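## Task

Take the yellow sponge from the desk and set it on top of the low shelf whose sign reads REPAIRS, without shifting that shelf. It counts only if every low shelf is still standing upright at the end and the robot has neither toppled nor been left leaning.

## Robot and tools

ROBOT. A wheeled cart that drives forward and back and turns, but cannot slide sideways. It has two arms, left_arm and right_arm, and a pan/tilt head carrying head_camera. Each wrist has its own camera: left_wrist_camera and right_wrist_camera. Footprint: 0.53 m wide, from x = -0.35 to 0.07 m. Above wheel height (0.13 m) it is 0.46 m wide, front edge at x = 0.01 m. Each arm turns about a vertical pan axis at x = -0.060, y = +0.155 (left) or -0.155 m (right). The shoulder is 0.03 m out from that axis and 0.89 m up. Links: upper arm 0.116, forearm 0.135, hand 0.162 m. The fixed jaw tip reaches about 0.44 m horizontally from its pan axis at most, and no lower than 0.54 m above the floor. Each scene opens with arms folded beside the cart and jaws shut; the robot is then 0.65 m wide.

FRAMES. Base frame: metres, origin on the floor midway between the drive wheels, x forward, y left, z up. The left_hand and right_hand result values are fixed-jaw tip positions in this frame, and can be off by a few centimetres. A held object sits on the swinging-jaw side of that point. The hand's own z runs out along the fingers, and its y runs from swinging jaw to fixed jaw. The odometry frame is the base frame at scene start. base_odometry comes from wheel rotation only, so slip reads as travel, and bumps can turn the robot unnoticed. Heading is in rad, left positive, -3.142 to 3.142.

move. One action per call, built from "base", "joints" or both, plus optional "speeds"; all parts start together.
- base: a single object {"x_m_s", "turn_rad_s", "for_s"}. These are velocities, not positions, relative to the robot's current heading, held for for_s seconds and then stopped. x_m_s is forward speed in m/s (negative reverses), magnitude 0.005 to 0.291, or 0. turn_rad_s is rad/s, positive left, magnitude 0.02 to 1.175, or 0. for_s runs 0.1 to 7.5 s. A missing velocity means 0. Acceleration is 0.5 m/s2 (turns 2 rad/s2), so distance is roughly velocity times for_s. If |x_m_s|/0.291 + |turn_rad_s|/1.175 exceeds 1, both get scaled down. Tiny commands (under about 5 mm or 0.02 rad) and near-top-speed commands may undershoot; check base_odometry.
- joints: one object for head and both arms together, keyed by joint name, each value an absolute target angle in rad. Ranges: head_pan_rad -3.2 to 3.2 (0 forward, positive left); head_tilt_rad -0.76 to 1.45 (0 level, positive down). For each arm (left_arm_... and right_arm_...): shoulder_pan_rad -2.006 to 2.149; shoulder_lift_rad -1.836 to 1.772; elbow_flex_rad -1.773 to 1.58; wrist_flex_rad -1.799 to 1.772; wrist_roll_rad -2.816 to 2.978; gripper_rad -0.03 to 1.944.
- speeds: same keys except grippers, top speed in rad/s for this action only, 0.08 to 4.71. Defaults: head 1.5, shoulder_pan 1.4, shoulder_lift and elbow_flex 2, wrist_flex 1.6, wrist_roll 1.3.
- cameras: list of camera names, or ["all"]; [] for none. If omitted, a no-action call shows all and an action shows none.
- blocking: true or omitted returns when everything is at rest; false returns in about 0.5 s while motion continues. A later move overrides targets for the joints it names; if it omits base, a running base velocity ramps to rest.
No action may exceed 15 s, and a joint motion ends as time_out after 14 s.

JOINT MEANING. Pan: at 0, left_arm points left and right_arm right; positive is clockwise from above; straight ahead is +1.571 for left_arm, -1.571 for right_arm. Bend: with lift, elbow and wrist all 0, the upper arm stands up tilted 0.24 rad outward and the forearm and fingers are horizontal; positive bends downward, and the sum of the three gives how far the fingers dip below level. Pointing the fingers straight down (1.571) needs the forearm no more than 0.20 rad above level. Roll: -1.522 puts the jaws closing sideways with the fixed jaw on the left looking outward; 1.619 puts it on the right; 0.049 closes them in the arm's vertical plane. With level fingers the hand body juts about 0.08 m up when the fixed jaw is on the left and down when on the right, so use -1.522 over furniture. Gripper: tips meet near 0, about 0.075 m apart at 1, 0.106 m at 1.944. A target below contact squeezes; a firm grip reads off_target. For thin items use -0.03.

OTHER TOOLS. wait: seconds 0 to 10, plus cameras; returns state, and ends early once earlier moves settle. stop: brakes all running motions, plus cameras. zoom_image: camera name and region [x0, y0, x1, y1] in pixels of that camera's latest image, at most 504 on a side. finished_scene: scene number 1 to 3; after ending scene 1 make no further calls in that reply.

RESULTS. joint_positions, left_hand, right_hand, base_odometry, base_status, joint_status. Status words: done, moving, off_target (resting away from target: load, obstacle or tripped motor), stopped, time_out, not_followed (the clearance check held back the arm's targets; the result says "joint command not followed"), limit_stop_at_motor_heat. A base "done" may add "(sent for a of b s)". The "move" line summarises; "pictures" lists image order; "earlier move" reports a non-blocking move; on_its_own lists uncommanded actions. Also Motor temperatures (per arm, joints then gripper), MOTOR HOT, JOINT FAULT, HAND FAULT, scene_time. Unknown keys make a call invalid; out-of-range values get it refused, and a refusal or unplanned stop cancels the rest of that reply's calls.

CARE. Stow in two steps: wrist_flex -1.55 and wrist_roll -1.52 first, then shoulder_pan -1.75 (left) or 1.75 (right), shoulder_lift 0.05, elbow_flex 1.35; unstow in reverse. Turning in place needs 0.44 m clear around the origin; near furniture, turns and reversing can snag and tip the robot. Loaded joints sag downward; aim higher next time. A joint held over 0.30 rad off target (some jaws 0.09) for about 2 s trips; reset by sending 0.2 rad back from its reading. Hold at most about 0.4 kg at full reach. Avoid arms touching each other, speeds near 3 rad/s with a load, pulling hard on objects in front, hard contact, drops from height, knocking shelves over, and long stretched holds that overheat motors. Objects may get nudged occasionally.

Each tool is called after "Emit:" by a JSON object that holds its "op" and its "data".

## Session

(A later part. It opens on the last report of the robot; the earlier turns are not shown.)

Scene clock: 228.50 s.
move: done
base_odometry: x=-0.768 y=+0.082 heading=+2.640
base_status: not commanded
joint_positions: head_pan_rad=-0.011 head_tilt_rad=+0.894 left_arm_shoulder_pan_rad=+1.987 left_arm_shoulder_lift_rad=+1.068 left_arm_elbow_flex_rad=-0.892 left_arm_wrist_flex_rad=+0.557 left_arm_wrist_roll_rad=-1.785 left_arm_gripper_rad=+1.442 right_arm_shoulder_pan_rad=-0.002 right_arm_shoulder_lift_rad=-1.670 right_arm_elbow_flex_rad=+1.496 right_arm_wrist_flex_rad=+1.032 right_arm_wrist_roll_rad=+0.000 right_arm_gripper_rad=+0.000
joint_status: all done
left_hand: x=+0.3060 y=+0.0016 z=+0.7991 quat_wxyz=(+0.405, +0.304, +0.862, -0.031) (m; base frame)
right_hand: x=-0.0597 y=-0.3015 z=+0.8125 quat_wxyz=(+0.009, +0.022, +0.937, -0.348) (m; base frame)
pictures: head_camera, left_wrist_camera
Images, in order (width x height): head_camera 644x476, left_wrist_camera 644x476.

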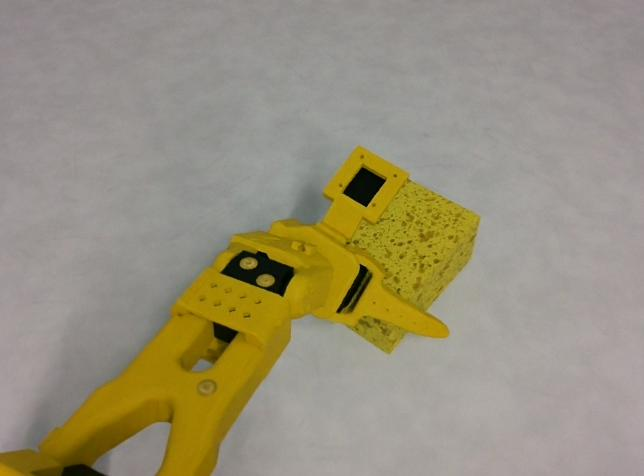

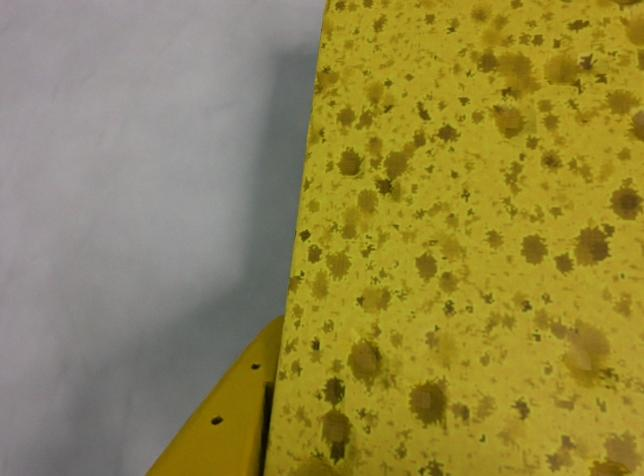

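Emit:
{"op": "move", "data": {"joints": {"left_arm_gripper_rad":0.55}, "cameras": ["head_camera","left_wrist_camera"]}}

Scene clock: 232.77 s.
move: off_target
base_odometry: x=-0.768 y=+0.082 heading=+2.640
base_status: not commanded
joint_positions: head_pan_rad=-0.011 head_tilt_rad=+0.894 left_arm_shoulder_pan_rad=+1.994 left_arm_shoulder_lift_rad=+1.050 left_arm_elbow_flex_rad=-0.901 left_arm_wrist_flex_rad=+0.548 left_arm_wrist_roll_rad=-1.776 left_arm_gripper_rad=+0.937 right_arm_shoulder_pan_rad=-0.002 right_arm_shoulder_lift_rad=-1.670 right_arm_elbow_flex_rad=+1.496 right_arm_wrist_flex_rad=+1.032 right_arm_wrist_roll_rad=+0.000 right_arm_gripper_rad=+0.000
joint_status: left_arm_gripper_rad off_target (ended at +0.938, target +0.550)
left_hand: x=+0.3082 y=-0.0027 z=+0.8093 quat_wxyz=(+0.422, +0.301, +0.855, -0.036) (m; base frame)
right_hand: x=-0.0597 y=-0.3015 z=+0.8125 quat_wxyz=(+0.009, +0.022, +0.937, -0.348) (m; base frame)
pictures: head_camera, left_wrist_camera
Images, in order (width x height): head_camera 644x476, left_wrist_camera 644x476.

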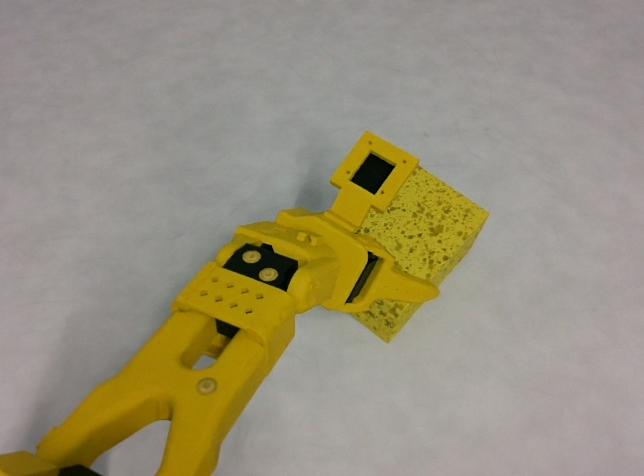

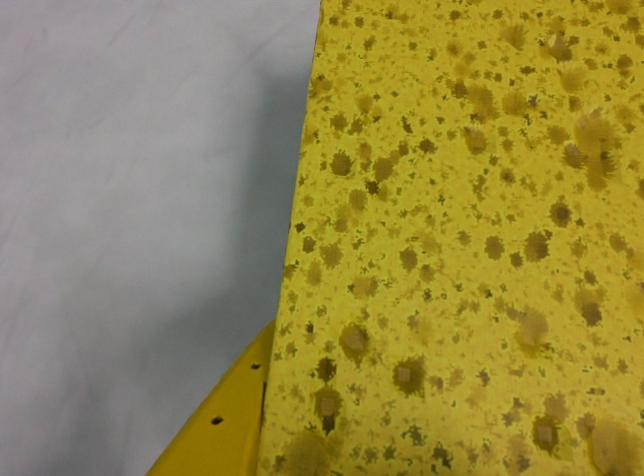

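Emit:
{"op": "move", "data": {"joints": {"left_arm_gripper_rad":0.85}}}

Emit:
{"op": "move", "data": {"joints": {"left_arm_shoulder_lift_rad":0.55}, "speeds": {"left_arm_shoulder_lift_rad":0.5}, "cameras": ["head_camera","left_wrist_camera"]}}

Scene clock: 237.33 s.
move: off_target
base_odometry: x=-0.768 y=+0.082 heading=+2.640
base_status: not commanded
joint_positions: head_pan_rad=-0.011 head_tilt_rad=+0.894 left_arm_shoulder_pan_rad=+1.994 left_arm_shoulder_lift_rad=+1.050 left_arm_elbow_flex_rad=-0.901 left_arm_wrist_flex_rad=+0.548 left_arm_wrist_roll_rad=-1.776 left_arm_gripper_rad=+0.963 right_arm_shoulder_pan_rad=-0.002 right_arm_shoulder_lift_rad=-1.670 right_arm_elbow_flex_rad=+1.496 right_arm_wrist_flex_rad=+1.032 right_arm_wrist_roll_rad=+0.000 right_arm_gripper_rad=+0.000
joint_status: left_arm_gripper_rad off_target (ended at +0.963, target +0.850)
left_hand: x=+0.3082 y=-0.0027 z=+0.8093 quat_wxyz=(+0.422, +0.301, +0.855, -0.036) (m; base frame)
right_hand: x=-0.0597 y=-0.3015 z=+0.8125 quat_wxyz=(+0.009, +0.022, +0.937, -0.348) (m; base frame)
pictures: none

Scene clock: 238.87 s.
move: done
base_odometry: x=-0.768 y=+0.082 heading=+2.640
base_status: not commanded
joint_positions: head_pan_rad=-0.011 head_tilt_rad=+0.894 left_arm_shoulder_pan_rad=+1.988 left_arm_shoulder_lift_rad=+0.623 left_arm_elbow_flex_rad=-0.894 left_arm_wrist_flex_rad=+0.562 left_arm_wrist_roll_rad=-1.785 left_arm_gripper_rad=+0.963 right_arm_shoulder_pan_rad=-0.002 right_arm_shoulder_lift_rad=-1.670 right_arm_elbow_flex_rad=+1.496 right_arm_wrist_flex_rad=+1.032 right_arm_wrist_roll_rad=+0.000 right_arm_gripper_rad=+0.000
joint_status: all done
left_hand: x=+0.3103 y=-0.0010 z=+0.9657 quat_wxyz=(+0.595, +0.268, +0.756, -0.046) (m; base frame)
right_hand: x=-0.0597 y=-0.3015 z=+0.8125 quat_wxyz=(+0.009, +0.022, +0.937, -0.348) (m; base frame)
pictures: head_camera, left_wrist_camera
Images, in order (width x height): head_camera 644x476, left_wrist_camera 644x476.

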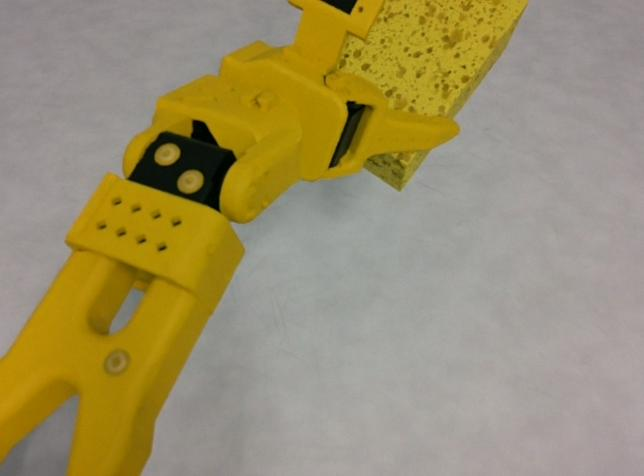

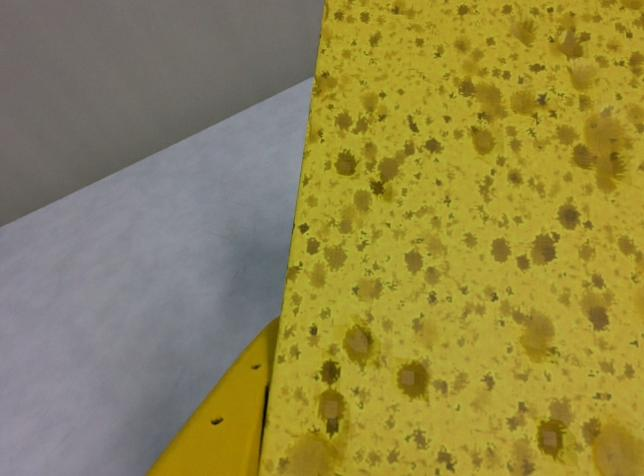

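Emit:
{"op": "move", "data": {"base": {"turn_rad_s":0.3,"for_s":0.5}, "joints": {"left_arm_shoulder_lift_rad":0.1,"left_arm_elbow_flex_rad":-0.5,"left_arm_wrist_flex_rad":0.85,"head_pan_rad":1.5,"head_tilt_rad":0.8}, "speeds": {"left_arm_shoulder_lift_rad":0.8,"left_arm_elbow_flex_rad":0.8,"left_arm_wrist_flex_rad":0.8}}}

Emit:
{"op": "move", "data": {"base": {"x_m_s":-0.22,"for_s":4.2}, "joints": {"left_arm_shoulder_pan_rad":1.57,"left_arm_wrist_roll_rad":-1.522}, "speeds": {"left_arm_shoulder_pan_rad":0.5,"left_arm_wrist_roll_rad":0.5}, "cameras": ["head_camera","left_wrist_camera"]}}

Scene clock: 257.77 s.
move: done
base_odometry: x=-0.768 y=+0.082 heading=+2.791
base_status: done (sent for 0.5 of 0.5 s)
joint_positions: head_pan_rad=+1.489 head_tilt_rad=+0.814 left_arm_shoulder_pan_rad=+1.985 left_arm_shoulder_lift_rad=+0.163 left_arm_elbow_flex_rad=-0.493 left_arm_wrist_flex_rad=+0.849 left_arm_wrist_roll_rad=-1.785 left_arm_gripper_rad=+0.963 right_arm_shoulder_pan_rad=-0.002 right_arm_shoulder_lift_rad=-1.670 right_arm_elbow_flex_rad=+1.496 right_arm_wrist_flex_rad=+1.032 right_arm_wrist_roll_rad=+0.000 right_arm_gripper_rad=+0.000
joint_status: all done
left_hand: x=+0.2566 y=+0.0240 z=+0.9712 quat_wxyz=(+0.501, +0.287, +0.816, -0.038) (m; base frame)
right_hand: x=-0.0597 y=-0.3015 z=+0.8125 quat_wxyz=(+0.009, +0.022, +0.937, -0.348) (m; base frame)
pictures: none

Scene clock: 263.17 s.
move: done
base_odometry: x=+0.101 y=-0.235 heading=+2.792
base_status: done (sent for 4.2 of 4.2 s)
joint_positions: head_pan_rad=+1.490 head_tilt_rad=+0.814 left_arm_shoulder_pan_rad=+1.574 left_arm_shoulder_lift_rad=+0.162 left_arm_elbow_flex_rad=-0.493 left_arm_wrist_flex_rad=+0.849 left_arm_wrist_roll_rad=-1.529 left_arm_gripper_rad=+0.963 right_arm_shoulder_pan_rad=+0.003 right_arm_shoulder_lift_rad=-1.670 right_arm_elbow_flex_rad=+1.496 right_arm_wrist_flex_rad=+1.032 right_arm_wrist_roll_rad=+0.000 right_arm_gripper_rad=+0.000
joint_status: all done
left_hand: x=+0.2815 y=+0.1616 z=+0.9700 quat_wxyz=(+0.503, +0.004, +0.864, +0.001) (m; base frame)
right_hand: x=-0.0604 y=-0.3015 z=+0.8125 quat_wxyz=(+0.008, +0.024, +0.937, -0.348) (m; base frame)
pictures: head_camera, left_wrist_camera
Images, in order (width x height): head_camera 644x476, left_wrist_camera 644x476.

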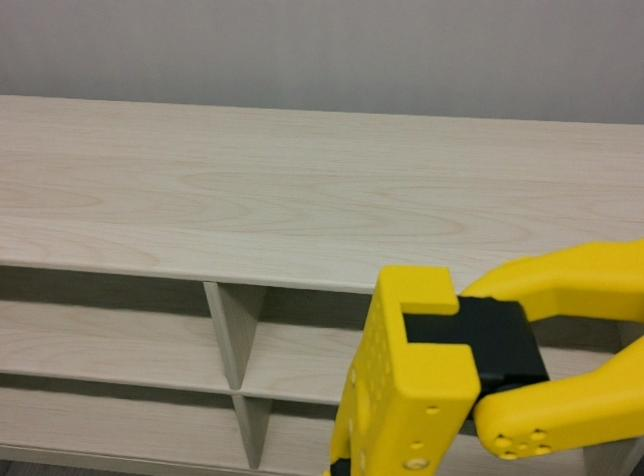

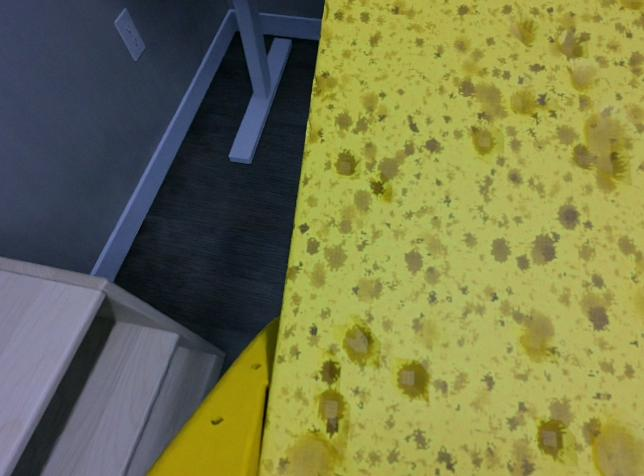

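Emit:
{"op": "move", "data": {"base": {"turn_rad_s":0.5,"for_s":2.8}, "joints": {"head_pan_rad":-0.3,"head_tilt_rad":0.9}}}

Emit:
{"op": "move", "data": {"base": {"x_m_s":0.15,"for_s":1.7}, "cameras": ["head_camera","right_wrist_camera"]}}

Scene clock: 277.50 s.
move: done
base_odometry: x=+0.101 y=-0.235 heading=-2.093
base_status: done (sent for 2.8 of 2.8 s)
joint_positions: head_pan_rad=-0.292 head_tilt_rad=+0.894 left_arm_shoulder_pan_rad=+1.566 left_arm_shoulder_lift_rad=+0.162 left_arm_elbow_flex_rad=-0.493 left_arm_wrist_flex_rad=+0.849 left_arm_wrist_roll_rad=-1.529 left_arm_gripper_rad=+0.963 right_arm_shoulder_pan_rad=-0.005 right_arm_shoulder_lift_rad=-1.670 right_arm_elbow_flex_rad=+1.496 right_arm_wrist_flex_rad=+1.032 right_arm_wrist_roll_rad=+0.000 right_arm_gripper_rad=+0.000
joint_status: all done
left_hand: x=+0.2814 y=+0.1642 z=+0.9700 quat_wxyz=(+0.503, +0.001, +0.864, +0.003) (m; base frame)
right_hand: x=-0.0593 y=-0.3015 z=+0.8125 quat_wxyz=(+0.009, +0.020, +0.937, -0.348) (m; base frame)
pictures: none

Scene clock: 280.07 s.
move: done
base_odometry: x=-0.026 y=-0.457 heading=-2.092
base_status: done (sent for 1.7 of 1.7 s)
joint_positions: head_pan_rad=-0.292 head_tilt_rad=+0.894 left_arm_shoulder_pan_rad=+1.566 left_arm_shoulder_lift_rad=+0.160 left_arm_elbow_flex_rad=-0.493 left_arm_wrist_flex_rad=+0.849 left_arm_wrist_roll_rad=-1.529 left_arm_gripper_rad=+0.963 right_arm_shoulder_pan_rad=+0.000 right_arm_shoulder_lift_rad=-1.670 right_arm_elbow_flex_rad=+1.496 right_arm_wrist_flex_rad=+1.032 right_arm_wrist_roll_rad=+0.000 right_arm_gripper_rad=+0.000
joint_status: not commanded
left_hand: x=+0.2813 y=+0.1642 z=+0.9704 quat_wxyz=(+0.504, +0.001, +0.864, +0.003) (m; base frame)
right_hand: x=-0.0600 y=-0.3015 z=+0.8125 quat_wxyz=(+0.009, +0.023, +0.937, -0.348) (m; base frame)
pictures: head_camera, right_wrist_camera
Images, in order (width x height): head_camera 644x476, right_wrist_camera 644x476.

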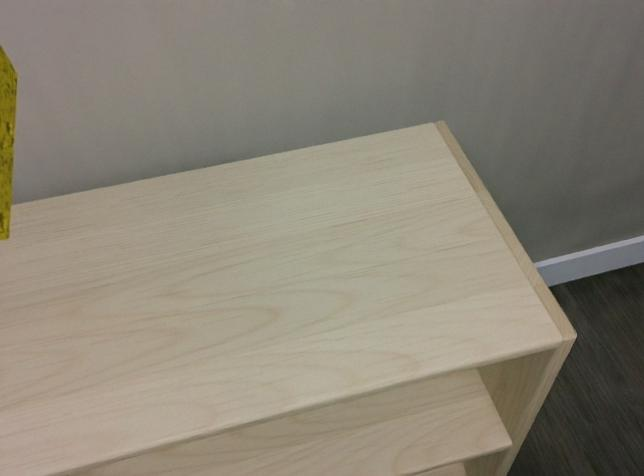

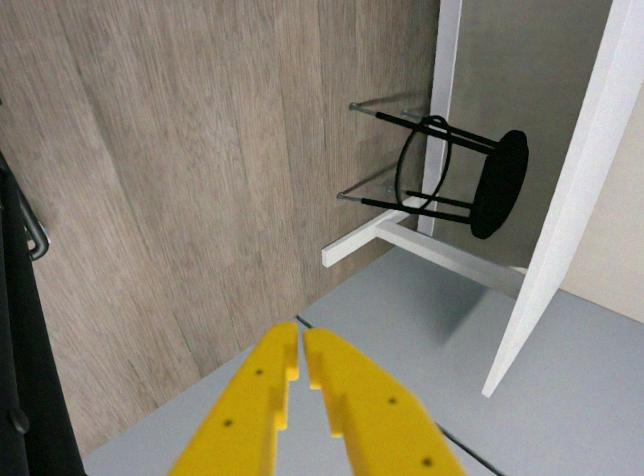

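Emit:
{"op": "move", "data": {"base": {"x_m_s":0.1,"for_s":1.3}, "joints": {"left_arm_wrist_roll_rad":-1.78,"head_pan_rad":0.2,"head_tilt_rad":0.9}}}

Emit:
{"op": "move", "data": {"joints": {"left_arm_shoulder_lift_rad":1.25,"left_arm_elbow_flex_rad":-0.5,"left_arm_wrist_flex_rad":-0.05}, "speeds": {"left_arm_shoulder_lift_rad":1.0,"left_arm_elbow_flex_rad":1.0,"left_arm_wrist_flex_rad":0.85}, "cameras": ["head_camera","left_wrist_camera"]}}

Scene clock: 299.17 s.
move: done
base_odometry: x=-0.091 y=-0.570 heading=-2.096
base_status: done (sent for 1.3 of 1.3 s)
joint_positions: head_pan_rad=+0.189 head_tilt_rad=+0.894 left_arm_shoulder_pan_rad=+1.566 left_arm_shoulder_lift_rad=+0.160 left_arm_elbow_flex_rad=-0.493 left_arm_wrist_flex_rad=+0.849 left_arm_wrist_roll_rad=-1.776 left_arm_gripper_rad=+0.963 right_arm_shoulder_pan_rad=+0.001 right_arm_shoulder_lift_rad=-1.670 right_arm_elbow_flex_rad=+1.496 right_arm_wrist_flex_rad=+1.032 right_arm_wrist_roll_rad=+0.000 right_arm_gripper_rad=+0.000
joint_status: all done
left_hand: x=+0.2823 y=+0.1641 z=+0.9721 quat_wxyz=(+0.499, +0.107, +0.857, +0.065) (m; base frame)
right_hand: x=-0.0602 y=-0.3015 z=+0.8125 quat_wxyz=(+0.008, +0.023, +0.937, -0.348) (m; base frame)
pictures: none

Scene clock: 300.97 s.
move: done
base_odometry: x=-0.091 y=-0.570 heading=-2.096
base_status: not commanded
joint_positions: head_pan_rad=+0.189 head_tilt_rad=+0.894 left_arm_shoulder_pan_rad=+1.566 left_arm_shoulder_lift_rad=+1.269 left_arm_elbow_flex_rad=-0.493 left_arm_wrist_flex_rad=-0.036 left_arm_wrist_roll_rad=-1.776 left_arm_gripper_rad=+0.963 right_arm_shoulder_pan_rad=+0.001 right_arm_shoulder_lift_rad=-1.670 right_arm_elbow_flex_rad=+1.496 right_arm_wrist_flex_rad=+1.032 right_arm_wrist_roll_rad=+0.000 right_arm_gripper_rad=+0.000
joint_status: all done
left_hand: x=+0.3059 y=+0.1642 z=+0.7031 quat_wxyz=(+0.400, +0.114, +0.908, +0.052) (m; base frame)
right_hand: x=-0.0602 y=-0.3015 z=+0.8125 quat_wxyz=(+0.008, +0.023, +0.937, -0.348) (m; base frame)
pictures: head_camera, left_wrist_camera
Images, in order (width x height): head_camera 644x476, left_wrist_camera 644x476.

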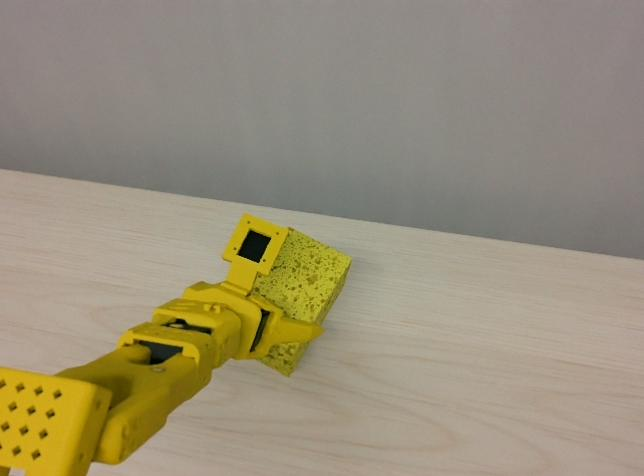

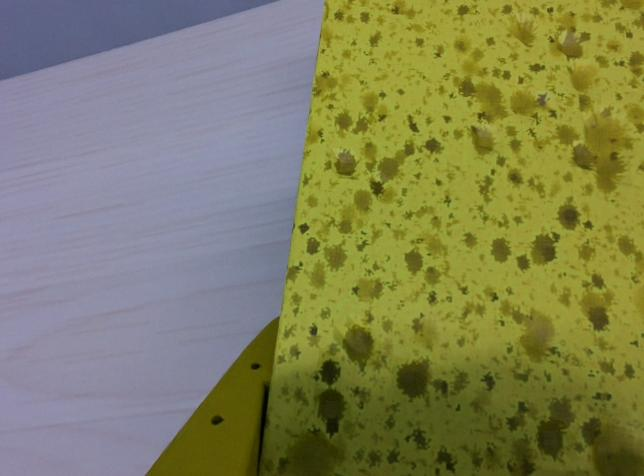

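Emit:
{"op": "move", "data": {"joints": {"left_arm_shoulder_lift_rad":1.5,"left_arm_elbow_flex_rad":-0.56,"left_arm_wrist_flex_rad":-0.22}, "speeds": {"left_arm_shoulder_lift_rad":0.4,"left_arm_elbow_flex_rad":0.2,"left_arm_wrist_flex_rad":0.3}, "cameras": ["head_camera","left_wrist_camera"]}}

Scene clock: 307.37 s.
move: done
base_odometry: x=-0.091 y=-0.570 heading=-2.096
base_status: not commanded
joint_positions: head_pan_rad=+0.189 head_tilt_rad=+0.894 left_arm_shoulder_pan_rad=+1.566 left_arm_shoulder_lift_rad=+1.507 left_arm_elbow_flex_rad=-0.536 left_arm_wrist_flex_rad=-0.210 left_arm_wrist_roll_rad=-1.774 left_arm_gripper_rad=+0.963 right_arm_shoulder_pan_rad=+0.001 right_arm_shoulder_lift_rad=-1.670 right_arm_elbow_flex_rad=+1.496 right_arm_wrist_flex_rad=+1.032 right_arm_wrist_roll_rad=+0.000 right_arm_gripper_rad=+0.000
joint_status: all done
left_hand: x=+0.2824 y=+0.1641 z=+0.6554 quat_wxyz=(+0.391, +0.113, +0.912, +0.050) (m; base frame)
right_hand: x=-0.0602 y=-0.3015 z=+0.8125 quat_wxyz=(+0.008, +0.023, +0.937, -0.348) (m; base frame)
pictures: head_camera, left_wrist_camera
Images, in order (width x height): head_camera 644x476, left_wrist_camera 644x476.

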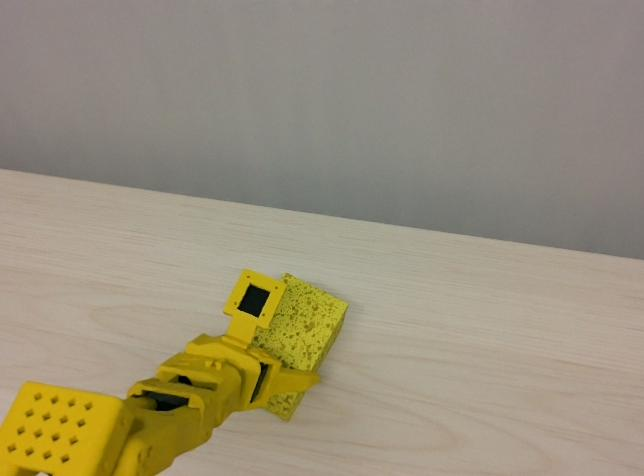

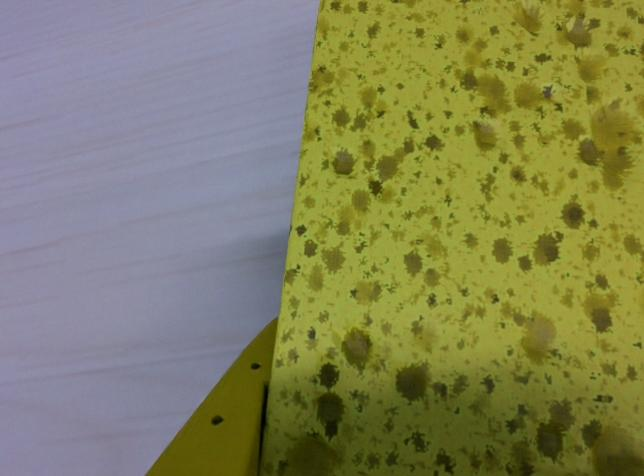

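Emit:
{"op": "move", "data": {"joints": {"left_arm_shoulder_lift_rad":1.6,"left_arm_elbow_flex_rad":-0.57,"left_arm_wrist_flex_rad":-0.31}, "speeds": {"left_arm_shoulder_lift_rad":0.3,"left_arm_elbow_flex_rad":0.2,"left_arm_wrist_flex_rad":0.3}, "cameras": ["head_camera","left_wrist_camera"]}}

Scene clock: 313.93 s.
move: done
base_odometry: x=-0.091 y=-0.570 heading=-2.096
base_status: not commanded
joint_positions: head_pan_rad=+0.189 head_tilt_rad=+0.894 left_arm_shoulder_pan_rad=+1.568 left_arm_shoulder_lift_rad=+1.570 left_arm_elbow_flex_rad=-0.569 left_arm_wrist_flex_rad=-0.309 left_arm_wrist_roll_rad=-1.774 left_arm_gripper_rad=+0.963 right_arm_shoulder_pan_rad=+0.001 right_arm_shoulder_lift_rad=-1.670 right_arm_elbow_flex_rad=+1.496 right_arm_wrist_flex_rad=+1.032 right_arm_wrist_roll_rad=+0.000 right_arm_gripper_rad=+0.000
joint_status: all done
left_hand: x=+0.2848 y=+0.1635 z=+0.6543 quat_wxyz=(+0.422, +0.112, +0.898, +0.054) (m; base frame)
right_hand: x=-0.0602 y=-0.3015 z=+0.8125 quat_wxyz=(+0.008, +0.023, +0.937, -0.348) (m; base frame)
pictures: head_camera, left_wrist_camera
Images, in order (width x height): head_camera 644x476, left_wrist_camera 644x476.

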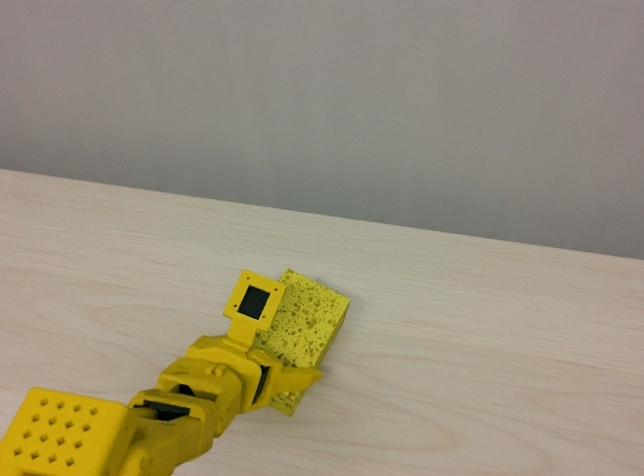

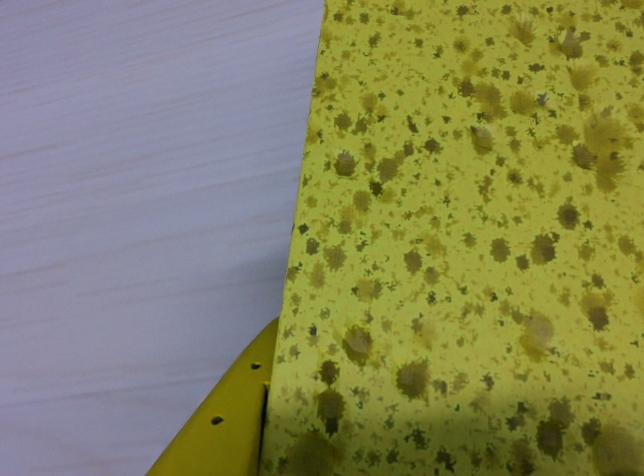

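Emit:
{"op": "move", "data": {"joints": {"left_arm_wrist_flex_rad":-0.2,"left_arm_shoulder_lift_rad":1.63}, "speeds": {"left_arm_wrist_flex_rad":0.3,"left_arm_shoulder_lift_rad":0.3}, "cameras": ["head_camera","left_wrist_camera"]}}

Scene clock: 321.67 s.
move: off_target
base_odometry: x=-0.091 y=-0.570 heading=-2.096
base_status: not commanded
joint_positions: head_pan_rad=+0.189 head_tilt_rad=+0.894 left_arm_shoulder_pan_rad=+1.566 left_arm_shoulder_lift_rad=+1.573 left_arm_elbow_flex_rad=-0.595 left_arm_wrist_flex_rad=-0.250 left_arm_wrist_roll_rad=-1.774 left_arm_gripper_rad=+0.963 right_arm_shoulder_pan_rad=+0.001 right_arm_shoulder_lift_rad=-1.670 right_arm_elbow_flex_rad=+1.496 right_arm_wrist_flex_rad=+1.032 right_arm_wrist_roll_rad=+0.000 right_arm_gripper_rad=+0.000
joint_status: left_arm_wrist_flex_rad off_target (ended at -0.249, target -0.200); the others done
left_hand: x=+0.2835 y=+0.1641 z=+0.6512 quat_wxyz=(+0.405, +0.113, +0.906, +0.052) (m; base frame)
right_hand: x=-0.0602 y=-0.3015 z=+0.8125 quat_wxyz=(+0.008, +0.023, +0.937, -0.348) (m; base frame)
pictures: head_camera, left_wrist_camera
Images, in order (width x height): head_camera 644x476, left_wrist_camera 644x476.

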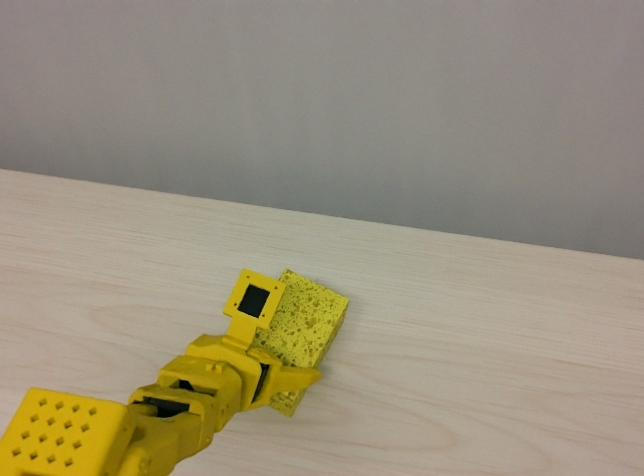

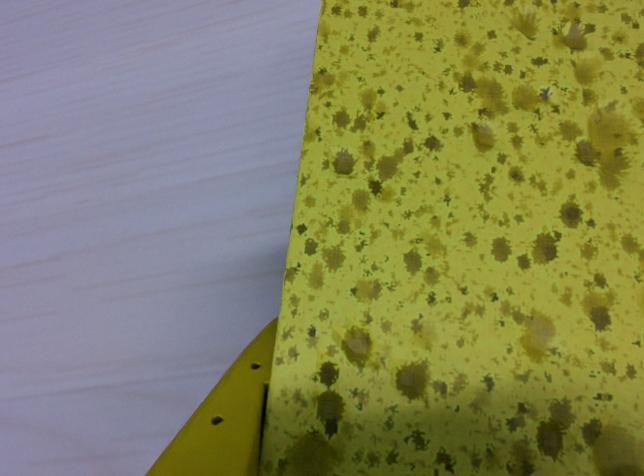

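Emit:
{"op": "move", "data": {"joints": {"left_arm_gripper_rad":1.1,"left_arm_shoulder_lift_rad":1.58,"left_arm_wrist_flex_rad":-0.25}}}

Emit:
{"op": "move", "data": {"joints": {"left_arm_gripper_rad":1.4}, "cameras": ["head_camera","left_wrist_camera"]}}

Scene clock: 326.57 s.
move: done
base_odometry: x=-0.091 y=-0.570 heading=-2.096
base_status: not commanded
joint_positions: head_pan_rad=+0.189 head_tilt_rad=+0.894 left_arm_shoulder_pan_rad=+1.566 left_arm_shoulder_lift_rad=+1.571 left_arm_elbow_flex_rad=-0.592 left_arm_wrist_flex_rad=-0.253 left_arm_wrist_roll_rad=-1.774 left_arm_gripper_rad=+1.095 right_arm_shoulder_pan_rad=+0.001 right_arm_shoulder_lift_rad=-1.670 right_arm_elbow_flex_rad=+1.496 right_arm_wrist_flex_rad=+1.032 right_arm_wrist_roll_rad=+0.000 right_arm_gripper_rad=+0.000
joint_status: all done
left_hand: x=+0.2835 y=+0.1641 z=+0.6514 quat_wxyz=(+0.406, +0.113, +0.905, +0.052) (m; base frame)
right_hand: x=-0.0602 y=-0.3015 z=+0.8125 quat_wxyz=(+0.008, +0.023, +0.937, -0.348) (m; base frame)
pictures: none

Scene clock: 327.33 s.
move: done
base_odometry: x=-0.091 y=-0.570 heading=-2.096
base_status: not commanded
joint_positions: head_pan_rad=+0.189 head_tilt_rad=+0.894 left_arm_shoulder_pan_rad=+1.566 left_arm_shoulder_lift_rad=+1.590 left_arm_elbow_flex_rad=-0.570 left_arm_wrist_flex_rad=-0.242 left_arm_wrist_roll_rad=-1.776 left_arm_gripper_rad=+1.393 right_arm_shoulder_pan_rad=+0.001 right_arm_shoulder_lift_rad=-1.670 right_arm_elbow_flex_rad=+1.496 right_arm_wrist_flex_rad=+1.032 right_arm_wrist_roll_rad=+0.000 right_arm_gripper_rad=+0.000
joint_status: all done
left_hand: x=+0.2731 y=+0.1640 z=+0.6403 quat_wxyz=(+0.383, +0.115, +0.915, +0.050) (m; base frame)
right_hand: x=-0.0602 y=-0.3015 z=+0.8125 quat_wxyz=(+0.008, +0.023, +0.937, -0.348) (m; base frame)
pictures: head_camera, left_wrist_camera
Images, in order (width x height): head_camera 644x476, left_wrist_camera 644x476.

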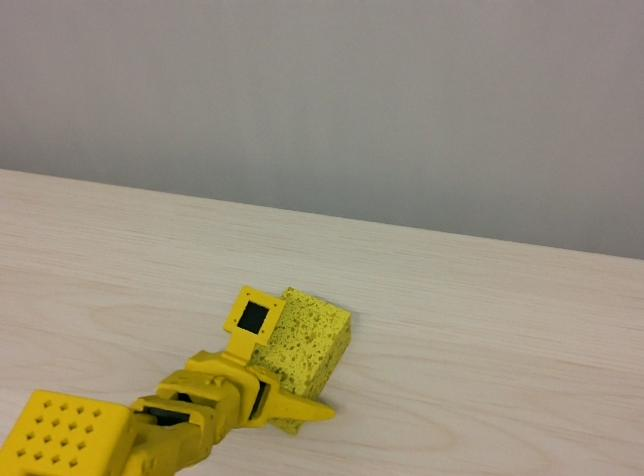

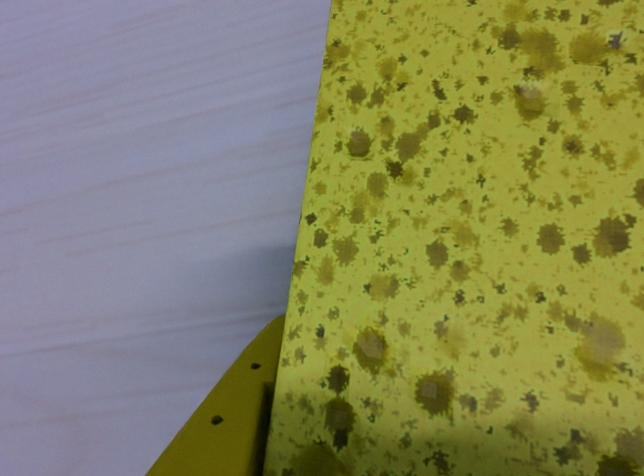

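Emit:
{"op": "move", "data": {"joints": {"left_arm_gripper_rad":1.8}}}

Emit:
{"op": "move", "data": {"joints": {"left_arm_shoulder_lift_rad":1.0,"left_arm_elbow_flex_rad":-0.45}, "speeds": {"left_arm_shoulder_lift_rad":0.5,"left_arm_elbow_flex_rad":0.2}, "cameras": ["head_camera","left_wrist_camera"]}}

Scene clock: 335.70 s.
move: done
base_odometry: x=-0.091 y=-0.570 heading=-2.096
base_status: not commanded
joint_positions: head_pan_rad=+0.189 head_tilt_rad=+0.894 left_arm_shoulder_pan_rad=+1.566 left_arm_shoulder_lift_rad=+1.591 left_arm_elbow_flex_rad=-0.570 left_arm_wrist_flex_rad=-0.242 left_arm_wrist_roll_rad=-1.776 left_arm_gripper_rad=+1.792 right_arm_shoulder_pan_rad=+0.001 right_arm_shoulder_lift_rad=-1.670 right_arm_elbow_flex_rad=+1.496 right_arm_wrist_flex_rad=+1.032 right_arm_wrist_roll_rad=+0.000 right_arm_gripper_rad=+0.000
joint_status: all done
left_hand: x=+0.2727 y=+0.1640 z=+0.6398 quat_wxyz=(+0.382, +0.115, +0.916, +0.050) (m; base frame)
right_hand: x=-0.0602 y=-0.3015 z=+0.8125 quat_wxyz=(+0.008, +0.023, +0.937, -0.348) (m; base frame)
pictures: none

Scene clock: 337.40 s.
move: done
base_odometry: x=-0.091 y=-0.570 heading=-2.096
base_status: not commanded
joint_positions: head_pan_rad=+0.189 head_tilt_rad=+0.894 left_arm_shoulder_pan_rad=+1.566 left_arm_shoulder_lift_rad=+1.071 left_arm_elbow_flex_rad=-0.449 left_arm_wrist_flex_rad=-0.242 left_arm_wrist_roll_rad=-1.776 left_arm_gripper_rad=+1.792 right_arm_shoulder_pan_rad=+0.001 right_arm_shoulder_lift_rad=-1.670 right_arm_elbow_flex_rad=+1.496 right_arm_wrist_flex_rad=+1.032 right_arm_wrist_roll_rad=+0.000 right_arm_gripper_rad=+0.000
joint_status: all done
left_hand: x=+0.3449 y=+0.1643 z=+0.7910 quat_wxyz=(+0.556, +0.103, +0.822, +0.072) (m; base frame)
right_hand: x=-0.0602 y=-0.3015 z=+0.8125 quat_wxyz=(+0.008, +0.023, +0.937, -0.348) (m; base frame)
pictures: head_camera, left_wrist_camera
Images, in order (width x height): head_camera 644x476, left_wrist_camera 644x476.

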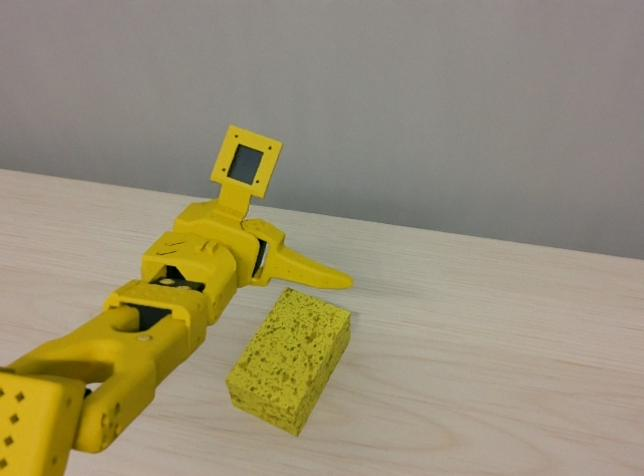

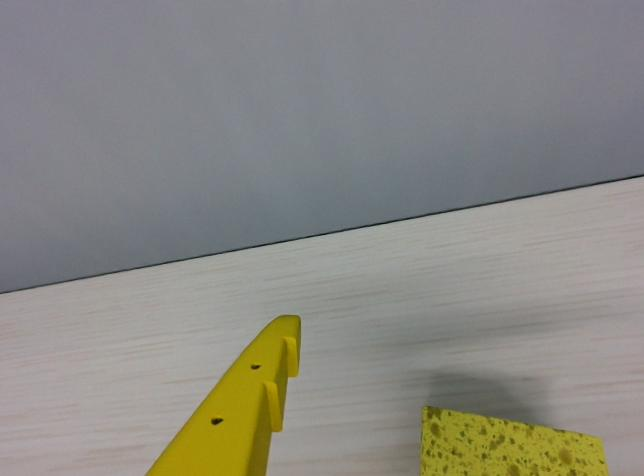

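Placed flat and stable.

Emit:
{"op": "finished_scene", "data": {"scene": 2}}

The scene is finished: the task was done.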